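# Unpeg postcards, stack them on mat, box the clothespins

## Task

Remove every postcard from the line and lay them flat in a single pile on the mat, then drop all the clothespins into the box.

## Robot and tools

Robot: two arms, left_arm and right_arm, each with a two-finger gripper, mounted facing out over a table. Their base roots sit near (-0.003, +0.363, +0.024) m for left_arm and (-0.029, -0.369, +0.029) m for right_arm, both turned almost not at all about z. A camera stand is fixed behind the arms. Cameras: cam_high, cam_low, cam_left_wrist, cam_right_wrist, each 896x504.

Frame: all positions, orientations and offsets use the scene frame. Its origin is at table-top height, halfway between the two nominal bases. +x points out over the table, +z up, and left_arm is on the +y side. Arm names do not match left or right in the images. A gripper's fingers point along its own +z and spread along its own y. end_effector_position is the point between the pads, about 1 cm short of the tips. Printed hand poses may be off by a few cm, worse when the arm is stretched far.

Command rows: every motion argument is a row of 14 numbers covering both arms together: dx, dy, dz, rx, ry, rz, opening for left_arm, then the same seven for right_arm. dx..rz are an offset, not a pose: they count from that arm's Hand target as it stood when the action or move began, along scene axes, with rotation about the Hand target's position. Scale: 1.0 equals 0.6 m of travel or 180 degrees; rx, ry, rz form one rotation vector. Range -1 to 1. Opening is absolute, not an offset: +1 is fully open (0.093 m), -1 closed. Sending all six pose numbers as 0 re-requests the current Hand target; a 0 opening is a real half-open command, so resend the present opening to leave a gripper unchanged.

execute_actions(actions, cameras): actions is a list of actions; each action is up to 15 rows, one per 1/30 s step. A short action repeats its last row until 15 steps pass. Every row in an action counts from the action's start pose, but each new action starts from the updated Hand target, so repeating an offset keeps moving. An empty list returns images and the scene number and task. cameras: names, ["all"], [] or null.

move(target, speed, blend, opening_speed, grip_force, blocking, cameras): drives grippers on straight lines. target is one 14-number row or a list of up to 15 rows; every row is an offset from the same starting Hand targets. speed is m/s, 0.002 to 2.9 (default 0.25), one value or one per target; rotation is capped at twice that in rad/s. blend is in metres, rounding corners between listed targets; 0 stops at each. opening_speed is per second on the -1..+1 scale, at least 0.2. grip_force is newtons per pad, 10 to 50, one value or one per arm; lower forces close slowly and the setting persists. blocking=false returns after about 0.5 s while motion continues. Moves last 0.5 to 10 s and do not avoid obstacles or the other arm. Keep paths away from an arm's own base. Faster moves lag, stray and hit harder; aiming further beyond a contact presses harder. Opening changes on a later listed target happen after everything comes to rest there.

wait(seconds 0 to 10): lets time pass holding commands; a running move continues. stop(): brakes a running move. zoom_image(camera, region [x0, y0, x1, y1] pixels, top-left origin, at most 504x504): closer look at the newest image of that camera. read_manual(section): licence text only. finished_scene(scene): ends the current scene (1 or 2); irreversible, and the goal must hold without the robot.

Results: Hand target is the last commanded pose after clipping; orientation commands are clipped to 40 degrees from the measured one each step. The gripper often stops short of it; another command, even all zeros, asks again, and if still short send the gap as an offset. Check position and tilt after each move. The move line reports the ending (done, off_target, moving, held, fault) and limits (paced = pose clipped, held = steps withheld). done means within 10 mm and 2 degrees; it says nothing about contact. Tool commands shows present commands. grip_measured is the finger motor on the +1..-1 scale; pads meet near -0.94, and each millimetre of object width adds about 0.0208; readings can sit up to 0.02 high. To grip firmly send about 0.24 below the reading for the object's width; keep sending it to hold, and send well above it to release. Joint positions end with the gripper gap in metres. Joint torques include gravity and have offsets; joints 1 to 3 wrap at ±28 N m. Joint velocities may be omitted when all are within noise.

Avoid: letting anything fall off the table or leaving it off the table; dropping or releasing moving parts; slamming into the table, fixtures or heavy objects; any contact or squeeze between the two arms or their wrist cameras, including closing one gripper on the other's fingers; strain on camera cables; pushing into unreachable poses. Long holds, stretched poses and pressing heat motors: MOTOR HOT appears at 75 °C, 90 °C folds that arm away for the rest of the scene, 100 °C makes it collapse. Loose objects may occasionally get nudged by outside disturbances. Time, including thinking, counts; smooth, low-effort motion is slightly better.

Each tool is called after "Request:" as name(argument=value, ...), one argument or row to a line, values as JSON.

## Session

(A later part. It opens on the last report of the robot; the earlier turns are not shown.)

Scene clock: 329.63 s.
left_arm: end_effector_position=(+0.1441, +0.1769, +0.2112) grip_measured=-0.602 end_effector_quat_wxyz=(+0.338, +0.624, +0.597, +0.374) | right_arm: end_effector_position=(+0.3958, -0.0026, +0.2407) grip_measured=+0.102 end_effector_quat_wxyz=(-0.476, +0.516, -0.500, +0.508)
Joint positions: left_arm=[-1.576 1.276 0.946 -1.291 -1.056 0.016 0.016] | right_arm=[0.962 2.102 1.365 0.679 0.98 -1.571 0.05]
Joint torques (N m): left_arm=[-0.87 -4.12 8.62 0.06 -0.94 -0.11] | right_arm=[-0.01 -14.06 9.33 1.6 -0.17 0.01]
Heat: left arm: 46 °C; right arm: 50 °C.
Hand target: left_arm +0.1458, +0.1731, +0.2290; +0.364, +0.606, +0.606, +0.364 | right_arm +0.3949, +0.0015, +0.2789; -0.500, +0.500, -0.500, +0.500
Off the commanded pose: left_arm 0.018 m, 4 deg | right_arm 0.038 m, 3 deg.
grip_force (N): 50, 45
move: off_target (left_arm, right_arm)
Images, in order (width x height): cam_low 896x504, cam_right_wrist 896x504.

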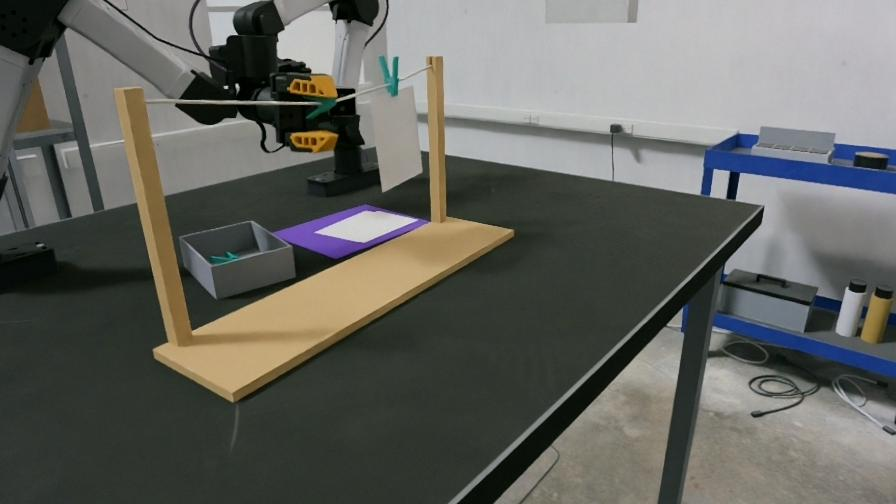

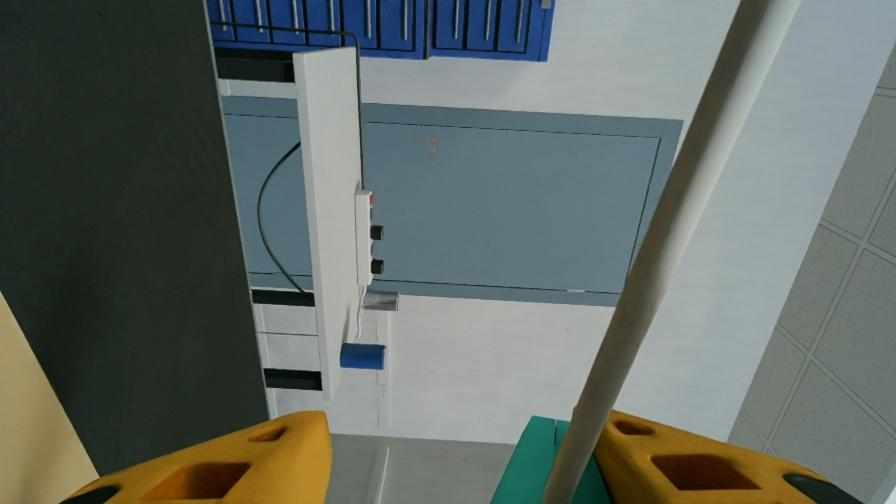

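Request:
move(
  target=[
    [0,0,0,0,0,0,-0.6,-0.005,0.0,0.012,0,0,0,-0.3],
  ],
  speed=0.018,
  opening_speed=0.8,
)

Request:
move(
  target=[
    [0,0,0,0,0,0,-0.6,-0.035,0.0,0.0,0,0,0,-0.3],
  ],
  speed=0.04,
  cameras=["cam_right_wrist","cam_low"],
)

Request:
zoom_image(
  camera="cam_low",
  region=[260, 30, 420, 160],
)

Scene clock: 331.03 s.
left_arm: end_effector_position=(+0.1441, +0.1769, +0.2112) grip_measured=-0.602 end_effector_quat_wxyz=(+0.338, +0.624, +0.597, +0.374) | right_arm: end_effector_position=(+0.3948, -0.0025, +0.2503) grip_measured=-0.298 end_effector_quat_wxyz=(+0.479, -0.513, +0.500, -0.507)
Joint positions: left_arm=[-1.576 1.276 0.946 -1.291 -1.056 0.016 0.016] | right_arm=[0.964 2.085 1.375 0.662 0.98 -1.571 0.031]
Joint torques (N m): left_arm=[-0.92 -4.1 8.62 0.05 -0.95 -0.11] | right_arm=[0.42 -13.9 9.32 1.57 -0.13 0]
Heat: left arm: 46 °C; right arm: 50 °C.
Hand target: left_arm +0.1458, +0.1731, +0.2290; +0.364, +0.606, +0.606, +0.364 | right_arm +0.3919, +0.0015, +0.2861; +0.500, -0.500, +0.500, -0.500
Off the commanded pose: left_arm 0.018 m, 4 deg | right_arm 0.036 m, 3 deg.
grip_force (N): 50, 45
move: off_target (left_arm, right_arm)

Scene clock: 332.27 s.
left_arm: end_effector_position=(+0.1441, +0.1769, +0.2112) grip_measured=-0.602 end_effector_quat_wxyz=(+0.338, +0.624, +0.597, +0.374) | right_arm: end_effector_position=(+0.3742, +0.0131, +0.2686) grip_measured=-0.298 end_effector_quat_wxyz=(+0.502, -0.511, +0.492, -0.494)
Joint positions: left_arm=[-1.576 1.276 0.946 -1.291 -1.056 0.016 0.016] | right_arm=[1.013 2.05 1.375 0.662 0.988 -1.571 0.031]
Joint torques (N m): left_arm=[-0.9 -4.05 8.59 0.04 -0.94 -0.12] | right_arm=[0.39 -13.68 4.96 1.66 0.19 0.03]
Heat: left arm: 46 °C; right arm: 50 °C.
Hand target: left_arm +0.1458, +0.1731, +0.2290; +0.364, +0.606, +0.606, +0.364 | right_arm +0.3709, +0.0015, +0.2861; +0.500, -0.500, +0.500, -0.500
Off the commanded pose: left_arm 0.018 m, 4 deg | right_arm 0.021 m, 2 deg.
grip_force (N): 50, 45
move: off_target (left_arm, right_arm)
Images, in order (width x height): cam_low 896x504, cam_right_wrist 896x504.

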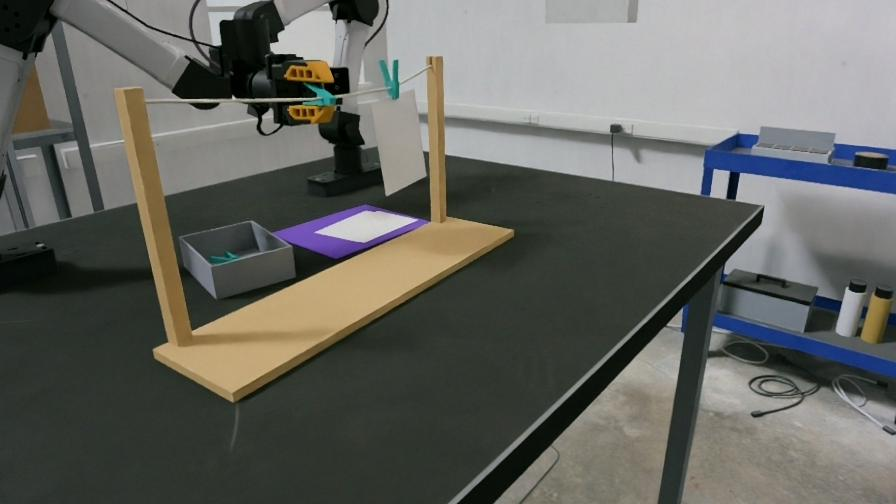

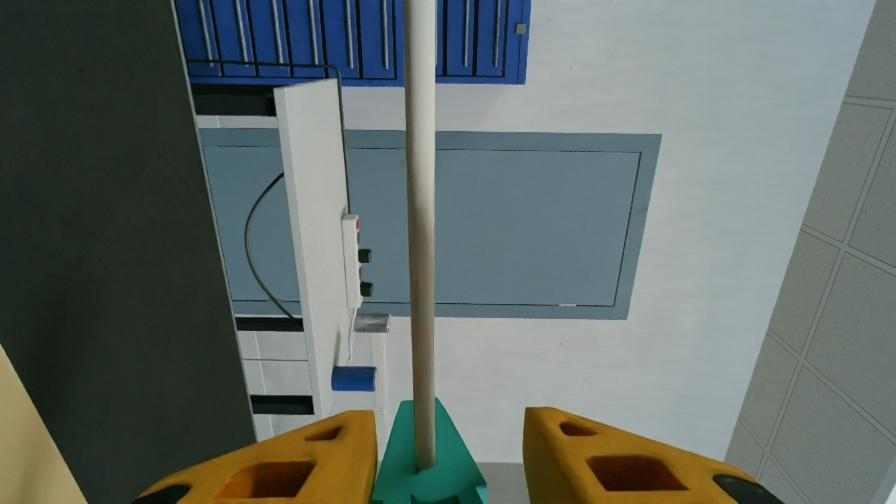

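Scaled by 3.150 from the camera's 896x504 image, which has a finer 1280x720 frame.

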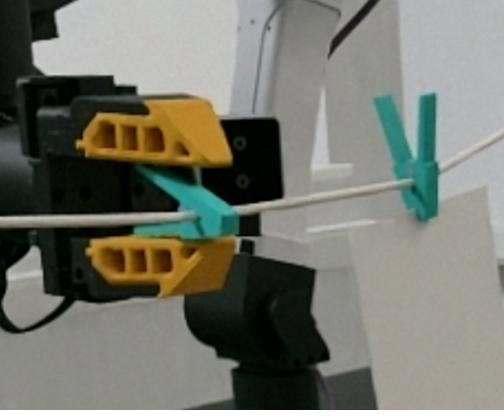

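Request:
move(
  target=[
    [0,0,0,0,0,0,-0.6,-0.02,0.0,-0.01,0,0,0,-0.3],
  ],
  speed=0.04,
  cameras=["cam_right_wrist","cam_low"],
)

Request:
zoom_image(
  camera="cam_low",
  region=[260, 30, 420, 160],
)

Scene clock: 333.57 s.
left_arm: end_effector_position=(+0.1441, +0.1769, +0.2112) grip_measured=-0.602 end_effector_quat_wxyz=(+0.338, +0.624, +0.597, +0.374) | right_arm: end_effector_position=(+0.3645, +0.0103, +0.2576) grip_measured=-0.298 end_effector_quat_wxyz=(+0.490, -0.521, +0.491, -0.498)
Joint positions: left_arm=[-1.576 1.276 0.946 -1.291 -1.056 0.016 0.016] | right_arm=[1.03 2.037 1.33 0.662 1.011 -1.571 0.031]
Joint torques (N m): left_arm=[-0.88 -4.08 8.61 0.05 -0.94 -0.11] | right_arm=[0.65 -13.52 4.96 1.94 0.23 0.05]
Heat: left arm: 46 °C; right arm: 50 °C.
Hand target: left_arm +0.1458, +0.1731, +0.2290; +0.364, +0.606, +0.606, +0.364 | right_arm +0.3589, +0.0015, +0.2801; +0.500, -0.500, +0.500, -0.500
Off the commanded pose: left_arm 0.018 m, 4 deg | right_arm 0.025 m, 3 deg.
grip_force (N): 50, 45
move: off_target (left_arm, right_arm)
Images, in order (width x height): cam_low 896x504, cam_right_wrist 896x504.

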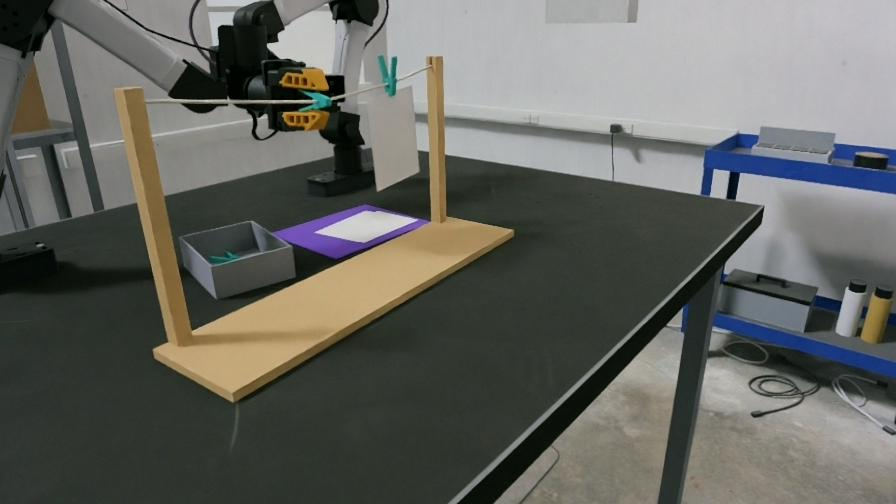

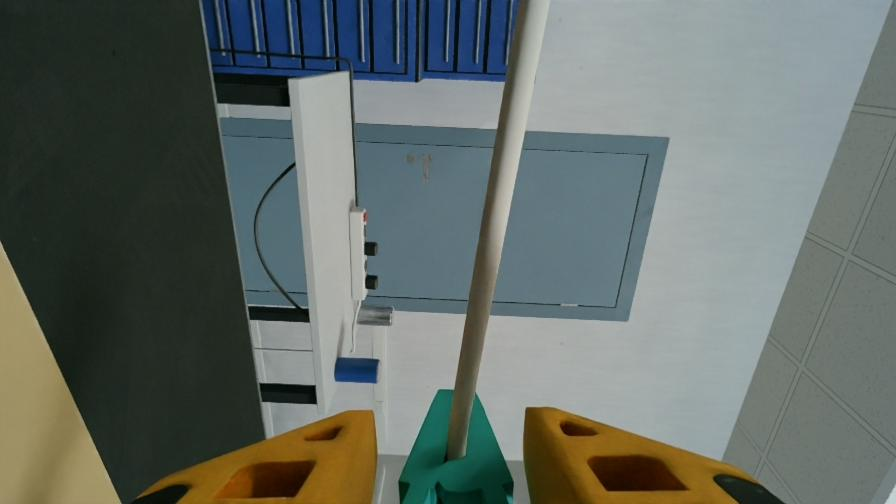

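Scaled by 3.150 from the camera's 896x504 image, which has a finer 1280x720 frame.

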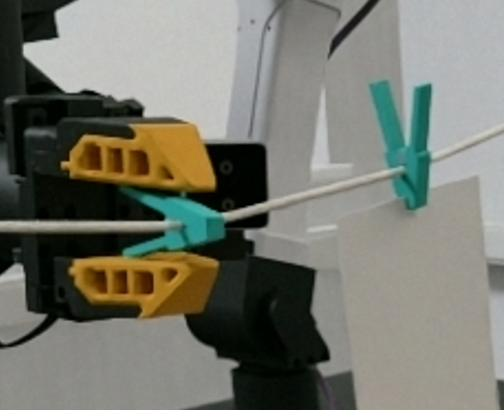

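Request:
move(
  target=[
    [0,0,0,0,0,0,-0.6,-0.014,0.0,-0.002,0,0,0,-0.26],
  ],
  speed=0.05,
)

Request:
move(
  target=[
    [0,0,0,0,0,0,-0.6,0,0,0,0,0,0,-0.8],
  ],
  speed=0.05,
  opening_speed=0.8,
  cameras=["cam_right_wrist","cam_low"],
)

Request:
zoom_image(
  camera="cam_low",
  region=[260, 30, 420, 160],
)

Scene clock: 335.07 s.
left_arm: end_effector_position=(+0.1441, +0.1769, +0.2112) grip_measured=-0.602 end_effector_quat_wxyz=(+0.338, +0.624, +0.597, +0.374) | right_arm: end_effector_position=(+0.3547, +0.0114, +0.2544) grip_measured=-0.263 end_effector_quat_wxyz=(+0.486, -0.525, +0.489, -0.499)
Joint positions: left_arm=[-1.576 1.276 0.946 -1.291 -1.056 0.016 0.016] | right_arm=[1.05 2.025 1.305 0.662 1.028 -1.571 0.033]
Joint torques (N m): left_arm=[-0.88 -4.1 8.61 0.05 -0.93 -0.11] | right_arm=[0.62 -13.42 4.92 2.02 0.23 0.06]
Heat: left arm: 46 °C; right arm: 51 °C.
Hand target: left_arm +0.1458, +0.1731, +0.2290; +0.364, +0.606, +0.606, +0.364 | right_arm +0.3505, +0.0015, +0.2789; +0.500, -0.500, +0.500, -0.500
Off the commanded pose: left_arm 0.018 m, 4 deg | right_arm 0.027 m, 4 deg.
grip_force (N): 50, 45
move: off_target (left_arm, right_arm)

Scene clock: 336.97 s.
left_arm: end_effector_position=(+0.1441, +0.1769, +0.2112) grip_measured=-0.602 end_effector_quat_wxyz=(+0.338, +0.624, +0.597, +0.374) | right_arm: end_effector_position=(+0.3540, +0.0114, +0.2560) grip_measured=-0.746 end_effector_quat_wxyz=(+0.487, -0.524, +0.489, -0.499)
Joint positions: left_arm=[-1.576 1.276 0.946 -1.291 -1.056 0.016 0.016] | right_arm=[1.051 2.022 1.305 0.662 1.029 -1.571 0.009]
Joint torques (N m): left_arm=[-0.92 -4.11 8.58 0.05 -0.94 -0.12] | right_arm=[0.69 -13.23 4.96 2.02 0.2 0.06]
Heat: left arm: 46 °C; right arm: 51 °C.
Hand target: left_arm +0.1458, +0.1731, +0.2290; +0.364, +0.606, +0.606, +0.364 | right_arm +0.3505, +0.0015, +0.2789; +0.500, -0.500, +0.500, -0.500
Off the commanded pose: left_arm 0.018 m, 4 deg | right_arm 0.025 m, 3 deg.
grip_force (N): 50, 45
move: off_target (left_arm, right_arm)
Images, in order (width x height): cam_low 896x504, cam_right_wrist 896x504.

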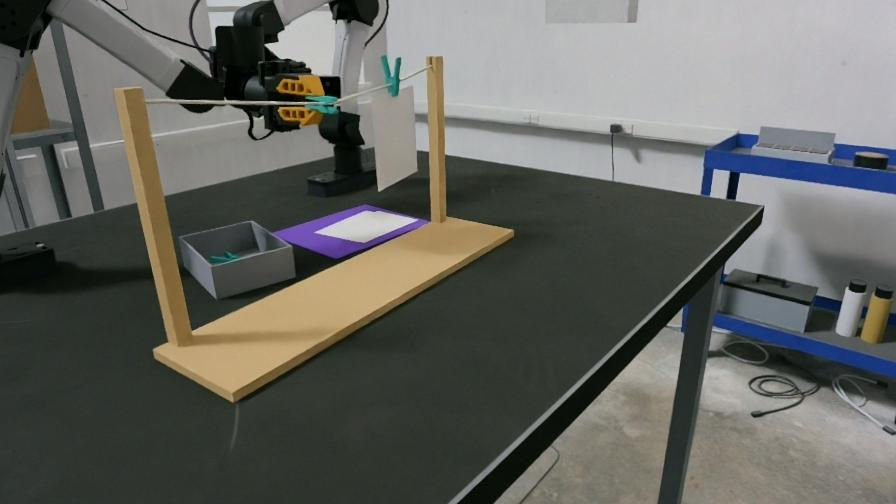

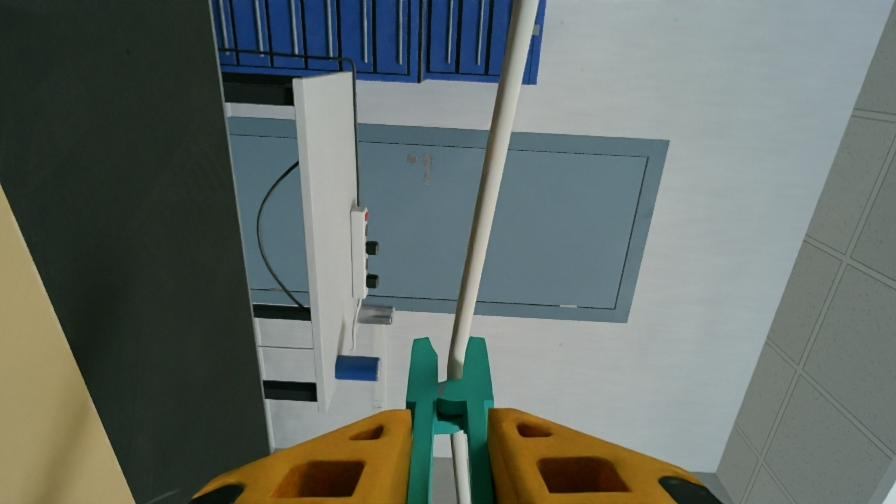

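Scaled by 3.150 from the camera's 896x504 image, which has a finer 1280x720 frame.

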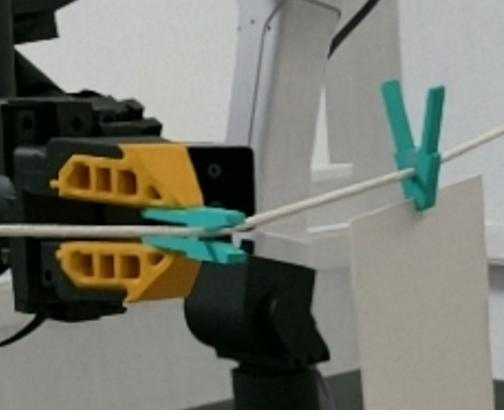

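Request:
move(
  target=[
    [0,0,0,0,0,0,-0.6,-0.14,0,0,0,0,0,-0.8],
    [0,0,0,0,0,0,-0.6,-0.19,-0.145,-0.15,0,0.333,0,-0.8],
  ],
  speed=[0.06,0.2],
  cameras=["cam_right_wrist","cam_low","cam_high"],
)

Scene clock: 342.57 s.
left_arm: end_effector_position=(+0.1485, +0.1500, +0.2262) grip_measured=-0.602 end_effector_quat_wxyz=(+0.397, +0.586, +0.624, +0.332) | right_arm: end_effector_position=(+0.2148, -0.0464, +0.1703) grip_measured=-0.750 end_effector_quat_wxyz=(-0.208, +0.713, -0.650, +0.159)
Joint positions: left_arm=[-1.565 1.276 0.986 -1.15 -1.082 0.029 0.016] | right_arm=[1.089 1.76 1.453 -0.919 0.411 -0.645 0.009]
Joint torques (N m): left_arm=[-0.31 -4.7 5.59 -0.65 -0.66 0.07] | right_arm=[-5.53 -9.72 8.85 0.12 0.38 0.12]
Heat: left arm: 46 °C; right arm: 51 °C.
Hand target: left_arm +0.1458, +0.1731, +0.2290; +0.364, +0.606, +0.606, +0.364 | right_arm +0.2365, -0.0855, +0.1889; -0.183, +0.683, -0.683, +0.183
Off the commanded pose: left_arm 0.023 m, 6 deg | right_arm 0.048 m, 7 deg.
grip_force (N): 50, 45
move: off_target (left_arm, right_arm)
Images, in order (width x height): cam_high 896x504, cam_low 896x504, cam_right_wrist 896x504.

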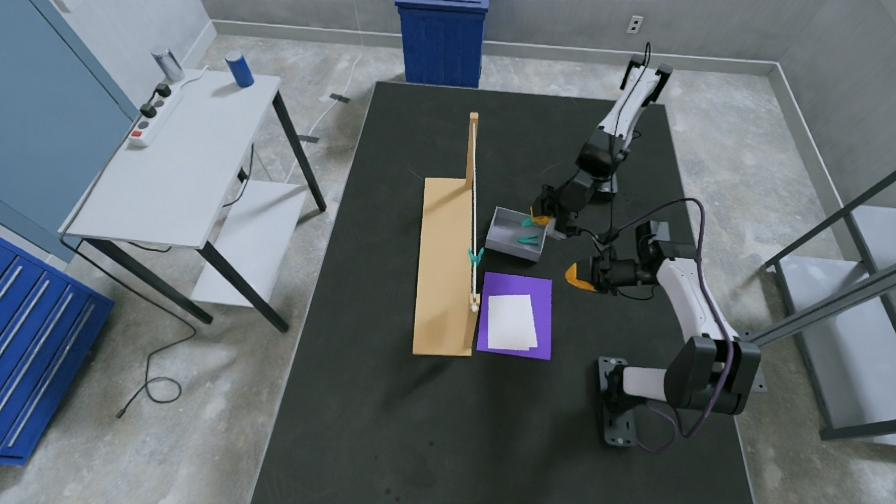

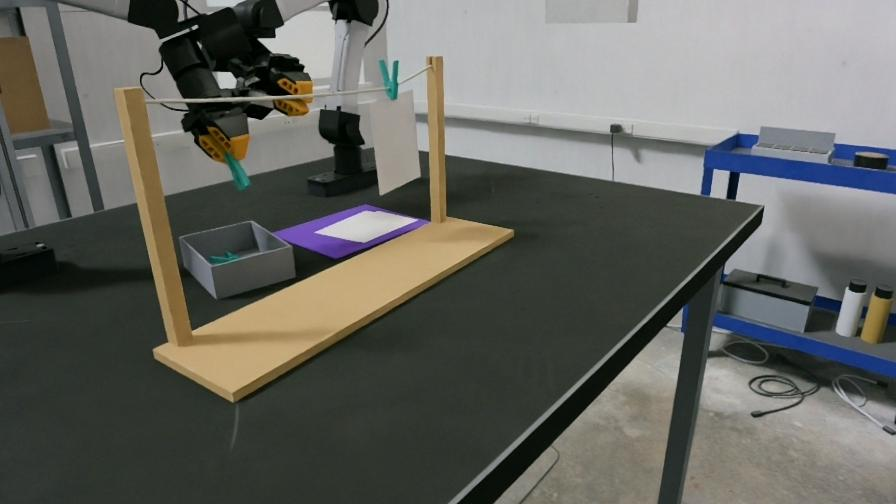

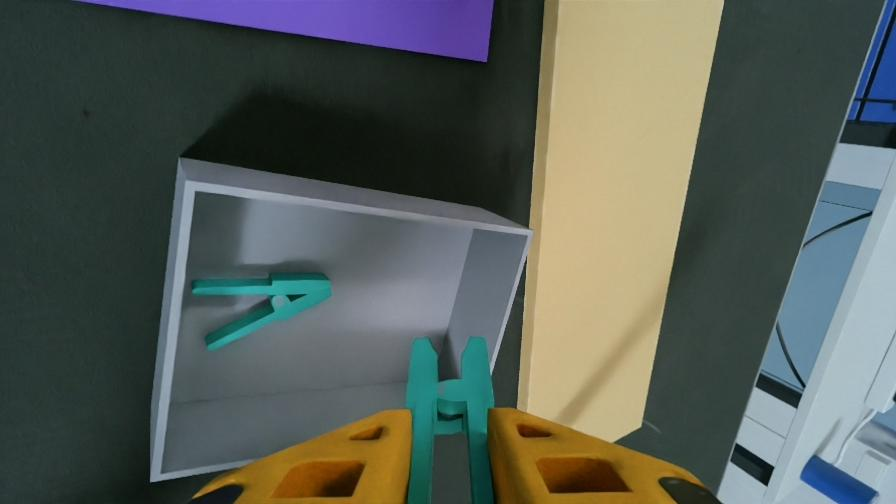

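Request:
move(
  target=[0,0,0,0,0,0,-0.6,0.03,0.09,0.06,0,0,0,-0.8],
  speed=0.1,
  cameras=["cam_left_wrist","cam_low","cam_high"],
)

Request:
zoom_image(
  camera="cam_high",
  region=[460, 80, 780, 400],
)

Scene clock: 344.57 s.
left_arm: end_effector_position=(+0.1471, +0.1699, +0.2249) grip_measured=-0.602 end_effector_quat_wxyz=(+0.358, +0.612, +0.600, +0.371) | right_arm: end_effector_position=(+0.2516, -0.0326, +0.2096) grip_measured=-0.750 end_effector_quat_wxyz=(-0.167, +0.695, -0.677, +0.175)
Joint positions: left_arm=[-1.571 1.276 0.986 -1.286 -1.082 0.021 0.016] | right_arm=[1.031 1.98 1.919 -1.248 0.419 -0.619 0.009]
Joint torques (N m): left_arm=[-0.91 -3.99 5.57 0.1 -0.66 -0.17] | right_arm=[0.58 -8.94 9.03 0.77 0.42 0.17]
Heat: left arm: 46 °C; right arm: 50 °C.
Hand target: left_arm +0.1458, +0.1731, +0.2290; +0.364, +0.606, +0.606, +0.364 | right_arm +0.2545, -0.0315, +0.2249; -0.183, +0.683, -0.683, +0.183
Off the commanded pose: left_arm 0.005 m, 1 deg | right_arm 0.016 m, 3 deg.
grip_force (N): 50, 45
move: off_target (right_arm)
Images, in order (width x height): cam_high 896x504, cam_low 896x504, cam_left_wrist 896x504.

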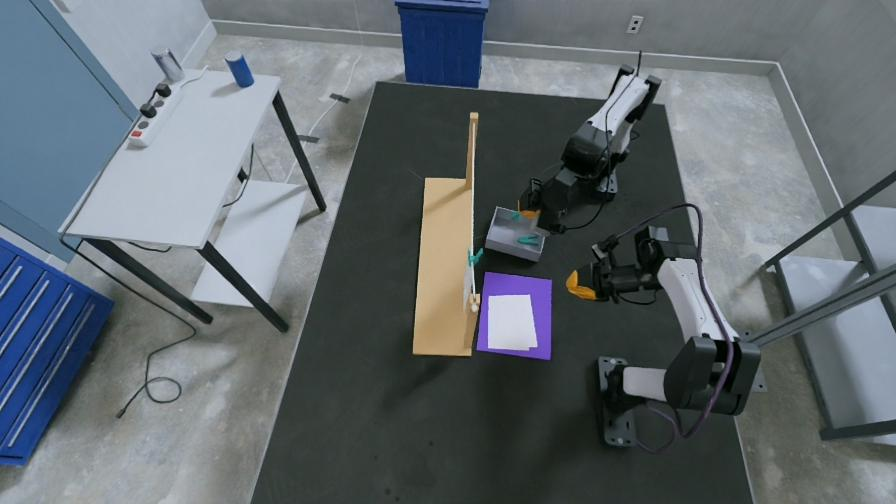

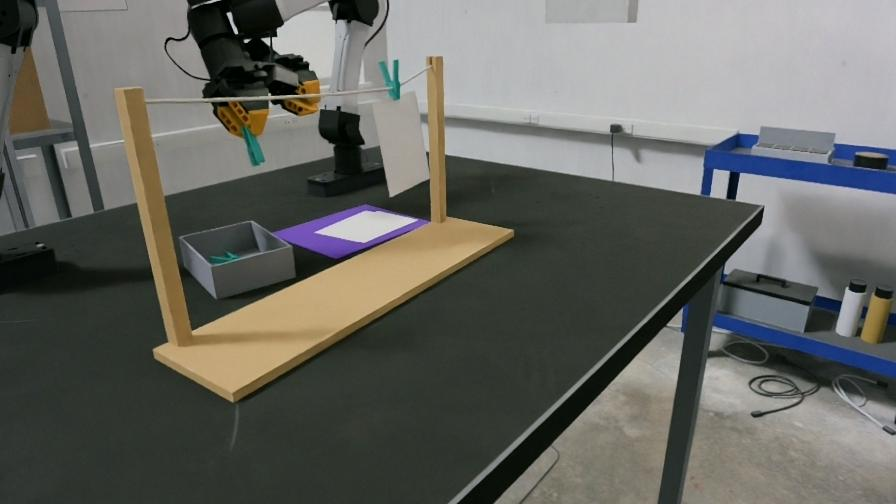

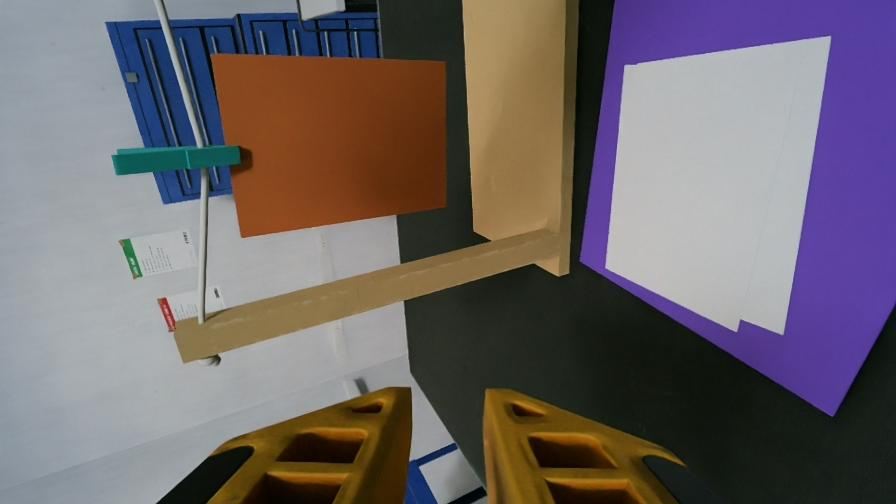

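Scaled by 1.575 from the camera's 896x504 image, which has a finer 1280x720 frame.

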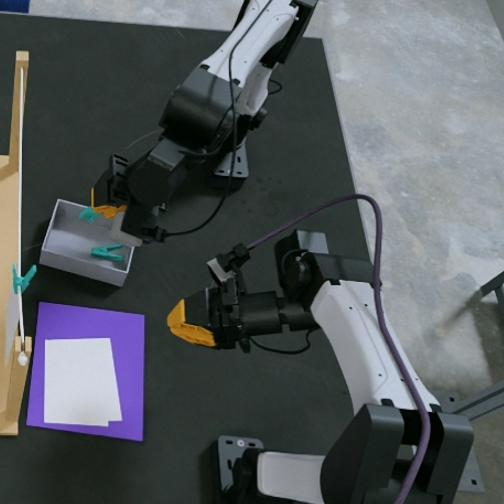

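Request:
move(
  target=[0.02,0.12,0.03,0,0,0,-0.6,0,0,0,0,0,0,-0.8],
  speed=0.12,
)

Request:
move(
  target=[0,0,0,0,0,0,-0.6,-0.03,-0.09,-0.06,0,0,0,-0.8],
  speed=0.12,
  cameras=["cam_right_wrist","cam_high"],
)

Scene clock: 346.33 s.
left_arm: end_effector_position=(+0.1595, +0.2395, +0.2517) grip_measured=-0.602 end_effector_quat_wxyz=(+0.375, +0.596, +0.612, +0.360) | right_arm: end_effector_position=(+0.2516, -0.0326, +0.2096) grip_measured=-0.750 end_effector_quat_wxyz=(-0.167, +0.695, -0.677, +0.175)
Joint positions: left_arm=[-1.475 0.926 0.895 -1.331 -1.082 0.202 0.016] | right_arm=[1.031 1.98 1.919 -1.248 0.419 -0.619 0.009]
Joint torques (N m): left_arm=[0.09 -1.03 4.38 0.4 -0.53 0.19] | right_arm=[0.61 -8.95 9.02 0.76 0.41 0.17]
Heat: left arm: 46 °C; right arm: 50 °C.
Hand target: left_arm +0.1578, +0.2451, +0.2470; +0.364, +0.606, +0.606, +0.364 | right_arm +0.2545, -0.0315, +0.2249; -0.183, +0.683, -0.683, +0.183
Off the commanded pose: left_arm 0.007 m, 2 deg | right_arm 0.016 m, 3 deg.
grip_force (N): 50, 45
move: off_target (right_arm)

Scene clock: 348.13 s.
left_arm: end_effector_position=(+0.1595, +0.2395, +0.2517) grip_measured=-0.602 end_effector_quat_wxyz=(+0.375, +0.596, +0.612, +0.360) | right_arm: end_effector_position=(+0.2315, -0.0898, +0.1730) grip_measured=-0.750 end_effector_quat_wxyz=(-0.147, +0.689, -0.686, +0.182)
Joint positions: left_arm=[-1.475 0.926 0.895 -1.331 -1.082 0.202 0.016] | right_arm=[0.999 1.77 1.505 -1.08 0.419 -0.623 0.009]
Joint torques (N m): left_arm=[0.13 -1.06 4.42 0.4 -0.53 0.19] | right_arm=[-0.17 -10.35 4.75 1.3 0.31 -0.1]
Heat: left arm: 46 °C; right arm: 50 °C.
Hand target: left_arm +0.1578, +0.2451, +0.2470; +0.364, +0.606, +0.606, +0.364 | right_arm +0.2365, -0.0855, +0.1889; -0.183, +0.683, -0.683, +0.183
Off the commanded pose: left_arm 0.007 m, 2 deg | right_arm 0.017 m, 4 deg.
grip_force (N): 50, 45
move: off_target (right_arm)
Images, in order (width x height): cam_high 896x504, cam_right_wrist 896x504.

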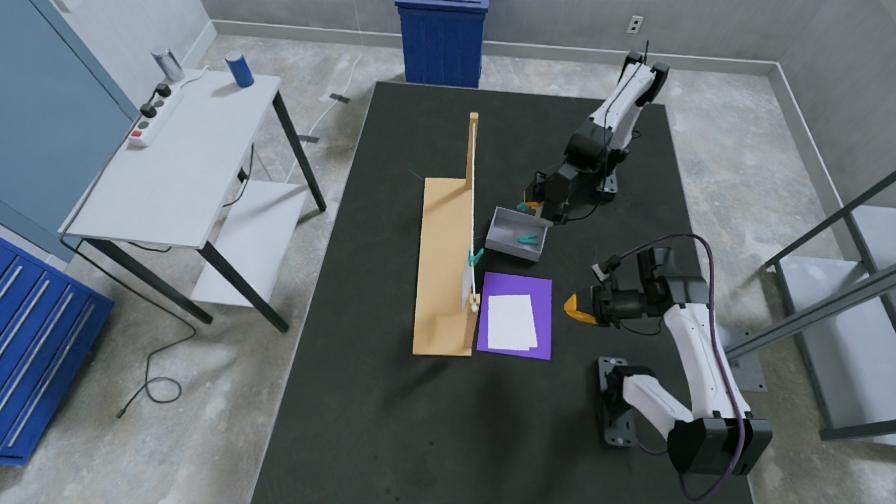

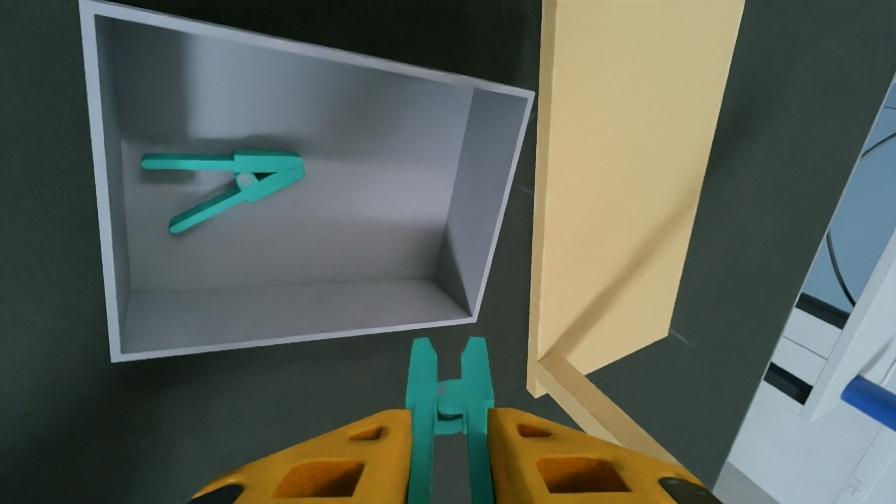

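Request:
move(
  target=[0,0,0,0,0,0,-0.6,0.008,0.0,-0.195,0,0,0,-0.8],
  speed=0.12,
  cameras=["cam_right_wrist"],
)

Scene clock: 350.13 s.
left_arm: end_effector_position=(+0.1595, +0.2395, +0.2517) grip_measured=-0.602 end_effector_quat_wxyz=(+0.375, +0.596, +0.612, +0.360) | right_arm: end_effector_position=(+0.2319, -0.0891, +0.0664) grip_measured=-0.750 end_effector_quat_wxyz=(-0.161, +0.690, -0.682, +0.180)
Joint positions: left_arm=[-1.475 0.926 0.895 -1.331 -1.082 0.202 0.016] | right_arm=[0.999 1.844 1.152 -0.622 0.419 -0.637 0.009]
Joint torques (N m): left_arm=[0.12 -1.07 4.42 0.41 -0.53 0.18] | right_arm=[-0.32 -7.9 4.53 1.38 0.27 -0.09]
Heat: left arm: 45 °C; right arm: 50 °C.
Hand target: left_arm +0.1578, +0.2451, +0.2470; +0.364, +0.606, +0.606, +0.364 | right_arm +0.2413, -0.0855, +0.0719; -0.183, +0.683, -0.683, +0.183
Off the commanded pose: left_arm 0.007 m, 2 deg | right_arm 0.011 m, 3 deg.
grip_force (N): 50, 45
move: off_target (right_arm)
Images, in order (width x height): cam_right_wrist 896x504.

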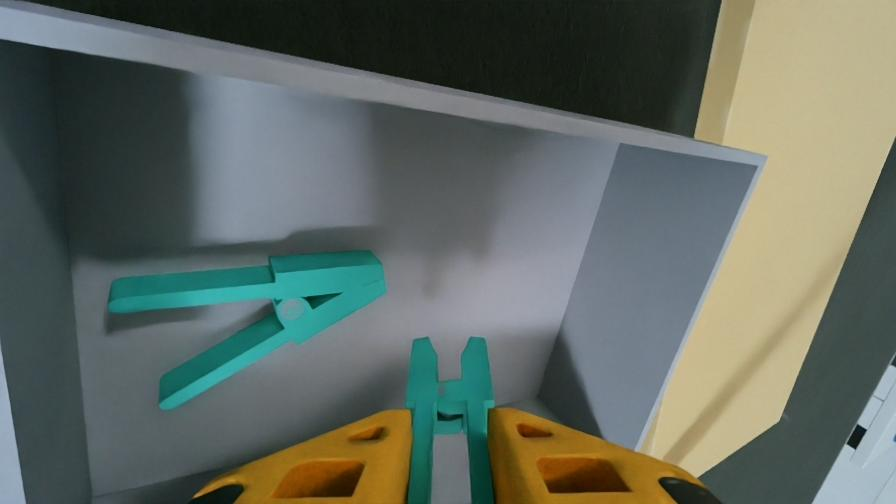

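Request:
move(
  target=[0,0,0,0,0,0,-0.6,0.008,0.01,-0.025,0,0,0,-0.8],
  speed=0.08,
)

Request:
move(
  target=[0,0,0,0,0,0,-0.6,0,0,0,0,0,0,0.35],
  opening_speed=0.6,
  cameras=["cam_right_wrist"],
)

Scene clock: 351.67 s.
left_arm: end_effector_position=(+0.1595, +0.2395, +0.2517) grip_measured=-0.602 end_effector_quat_wxyz=(+0.375, +0.596, +0.612, +0.360) | right_arm: end_effector_position=(+0.2358, -0.0831, +0.0523) grip_measured=-0.750 end_effector_quat_wxyz=(-0.162, +0.691, -0.682, +0.180)
Joint positions: left_arm=[-1.475 0.926 0.895 -1.331 -1.082 0.202 0.016] | right_arm=[0.999 1.892 1.152 -0.571 0.419 -0.638 0.009]
Joint torques (N m): left_arm=[0.06 -1.05 4.46 0.4 -0.53 0.18] | right_arm=[-0.46 -7.91 4.66 1.4 0.27 -0.11]
Heat: left arm: 45 °C; right arm: 49 °C.
Hand target: left_arm +0.1578, +0.2451, +0.2470; +0.364, +0.606, +0.606, +0.364 | right_arm +0.2461, -0.0795, +0.0569; -0.183, +0.683, -0.683, +0.183
Off the commanded pose: left_arm 0.007 m, 2 deg | right_arm 0.012 m, 3 deg.
grip_force (N): 50, 45
move: off_target (right_arm)

Scene clock: 354.17 s.
left_arm: end_effector_position=(+0.1595, +0.2395, +0.2517) grip_measured=-0.602 end_effector_quat_wxyz=(+0.375, +0.596, +0.612, +0.360) | right_arm: end_effector_position=(+0.2398, -0.0855, +0.0526) grip_measured=+0.347 end_effector_quat_wxyz=(-0.163, +0.686, -0.686, +0.180)
Joint positions: left_arm=[-1.475 0.926 0.895 -1.331 -1.082 0.202 0.016] | right_arm=[0.987 1.892 1.152 -0.566 0.419 -0.638 0.062]
Joint torques (N m): left_arm=[0.09 -1.07 4.38 0.41 -0.52 0.18] | right_arm=[-0.29 -7.88 4.7 1.36 0.26 -0.1]
Heat: left arm: 45 °C; right arm: 49 °C.
Hand target: left_arm +0.1578, +0.2451, +0.2470; +0.364, +0.606, +0.606, +0.364 | right_arm +0.2461, -0.0795, +0.0569; -0.183, +0.683, -0.683, +0.183
Off the commanded pose: left_arm 0.007 m, 2 deg | right_arm 0.010 m, 2 deg.
grip_force (N): 50, 45
move: done
Images, in order (width x height): cam_right_wrist 896x504.

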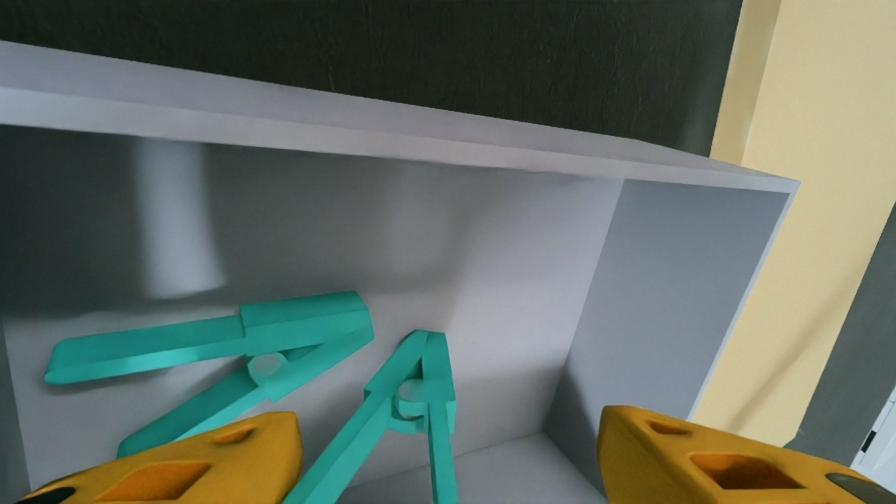

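Request:
move(
  target=[
    [0,0,0,0,0,0,-0.6,-0.02,0,0.02,0,0,0,0.35],
    [0,0,0,0,0,0,-0.6,-0.05,0,0.25,0,0,0,0.35],
  ],
  speed=[0.06,0.15],
  cameras=["cam_right_wrist","cam_low","cam_high","cam_left_wrist"],
)

Scene clock: 357.07 s.
left_arm: end_effector_position=(+0.1595, +0.2395, +0.2517) grip_measured=-0.602 end_effector_quat_wxyz=(+0.375, +0.596, +0.612, +0.360) | right_arm: end_effector_position=(+0.2125, -0.0807, +0.1829) grip_measured=+0.347 end_effector_quat_wxyz=(-0.155, +0.697, -0.677, +0.177)
Joint positions: left_arm=[-1.475 0.926 0.895 -1.331 -1.082 0.202 0.016] | right_arm=[1.057 1.747 1.516 -1.114 0.423 -0.589 0.062]
Joint torques (N m): left_arm=[0.1 -1.05 4.48 0.41 -0.53 0.19] | right_arm=[0.61 -9.22 8.87 0.7 0.44 0.17]
Heat: left arm: 45 °C; right arm: 49 °C.
Hand target: left_arm +0.1578, +0.2451, +0.2470; +0.364, +0.606, +0.606, +0.364 | right_arm +0.2161, -0.0795, +0.2069; -0.183, +0.683, -0.683, +0.183
Off the commanded pose: left_arm 0.007 m, 2 deg | right_arm 0.024 m, 4 deg.
grip_force (N): 50, 45
move: off_target (right_arm)

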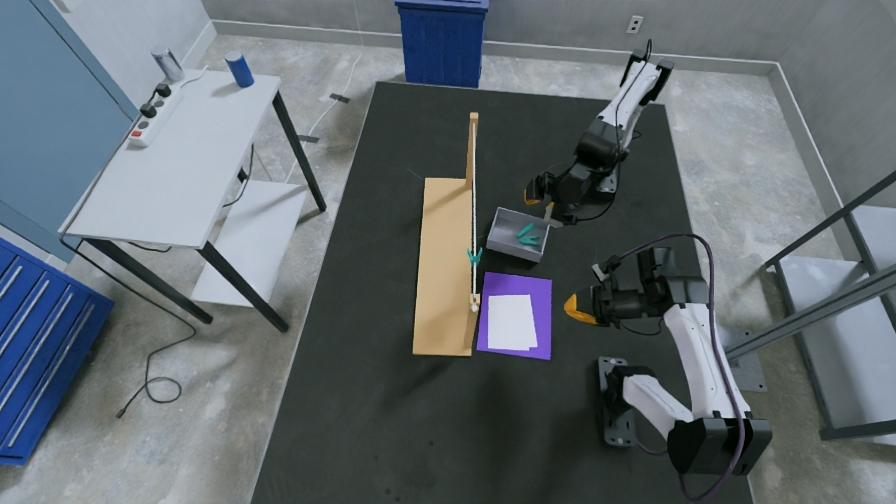

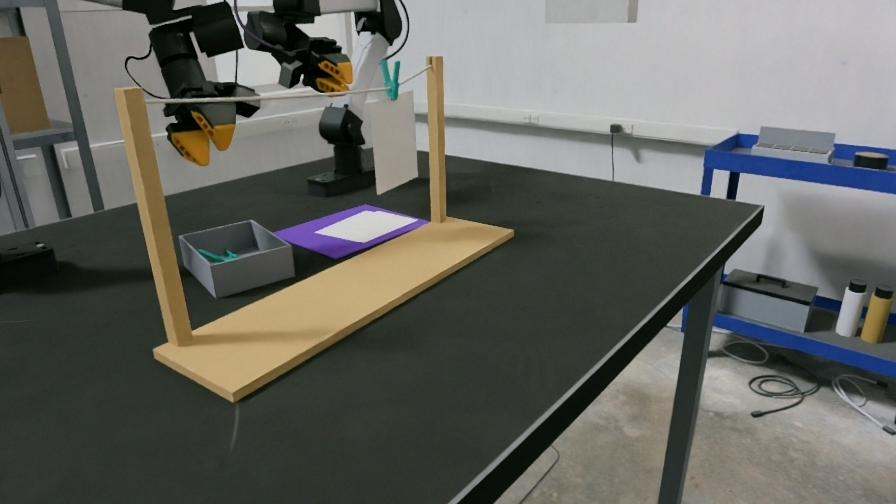

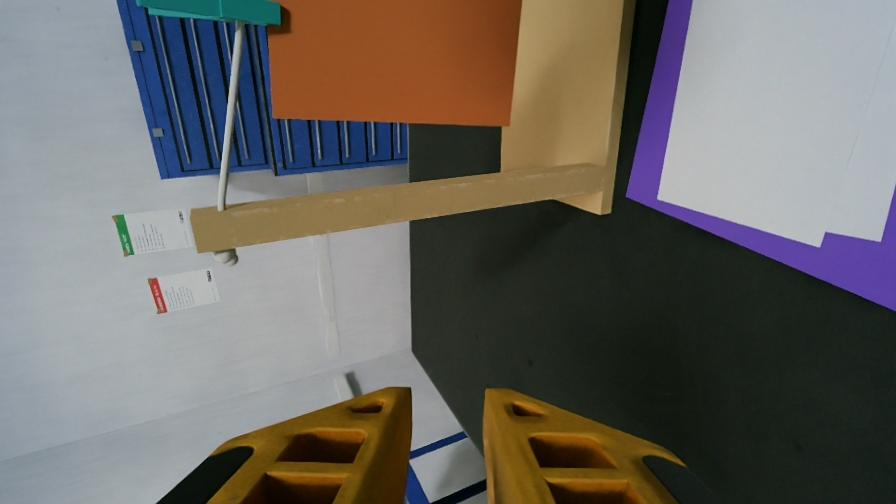

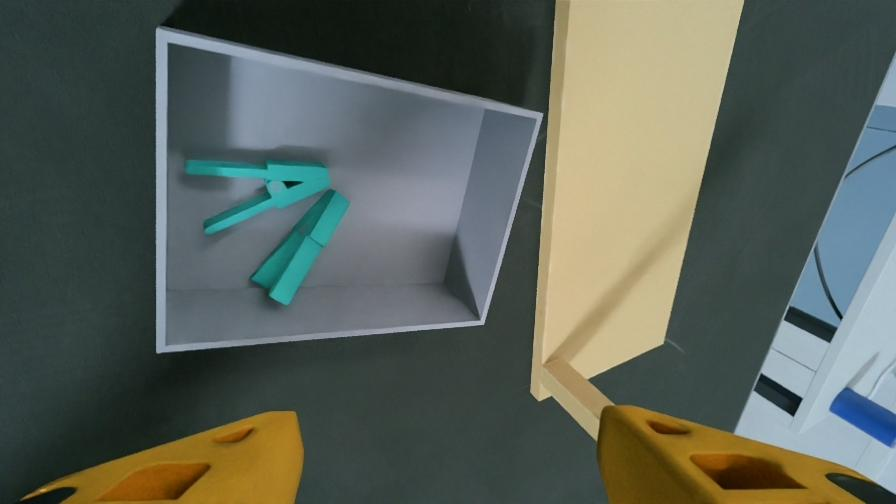

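Request:
move(
  target=[0,0,0,0,0,0,-0.95,0.14,-0.05,0.02,0.487,0.131,0.131,-0.4],
  speed=0.35,
  cameras=["cam_right_wrist","cam_high"],
)

Scene clock: 363.43 s.
left_arm: end_effector_position=(+0.1595, +0.2395, +0.2517) grip_measured=-0.945 end_effector_quat_wxyz=(+0.375, +0.597, +0.611, +0.360) | right_arm: end_effector_position=(+0.3038, -0.1121, +0.2122) grip_measured=-0.398 end_effector_quat_wxyz=(+0.485, -0.491, +0.521, +0.503)
Joint positions: left_arm=[-1.475 0.926 0.895 -1.331 -1.082 0.204 0] | right_arm=[0.26 1.827 0.819 0.918 -1.296 -0.039 0.026]
Joint torques (N m): left_arm=[0.1 -1.05 4.46 0.41 -0.53 0.19] | right_arm=[0.38 -7.01 4.04 2.3 -0.07 0.14]
Heat: left arm: 44 °C; right arm: 48 °C.
Hand target: left_arm +0.1578, +0.2451, +0.2470; +0.364, +0.606, +0.606, +0.364 | right_arm +0.3001, -0.1095, +0.2189; +0.499, -0.501, +0.500, +0.500
Off the commanded pose: left_arm 0.007 m, 2 deg | right_arm 0.008 m, 3 deg.
grip_force (N): 50, 45
move: off_target (right_arm)
Images, in order (width x height): cam_high 896x504, cam_right_wrist 896x504.

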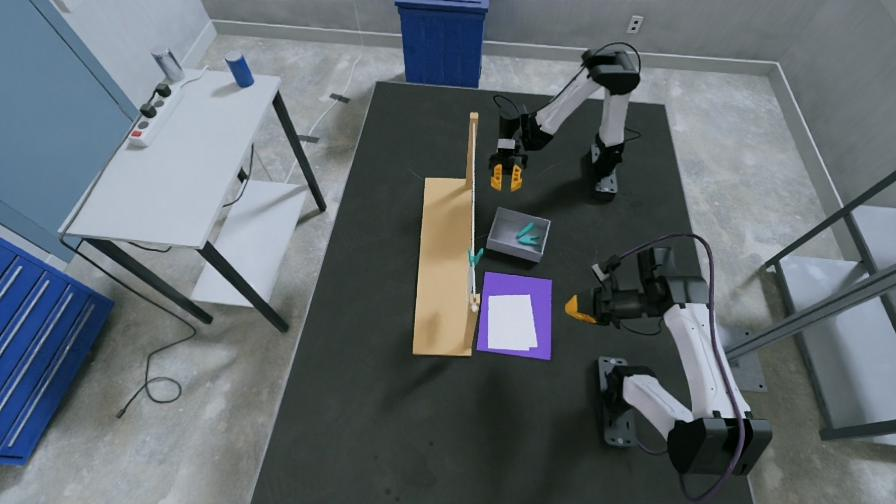

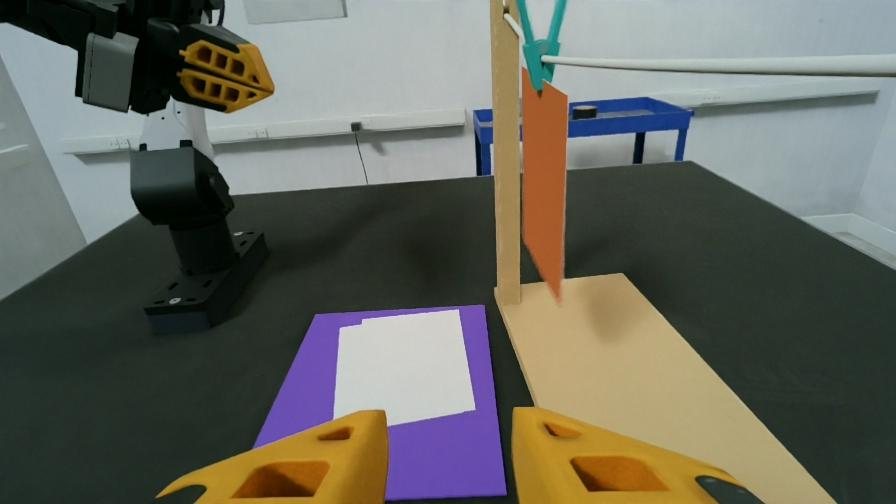

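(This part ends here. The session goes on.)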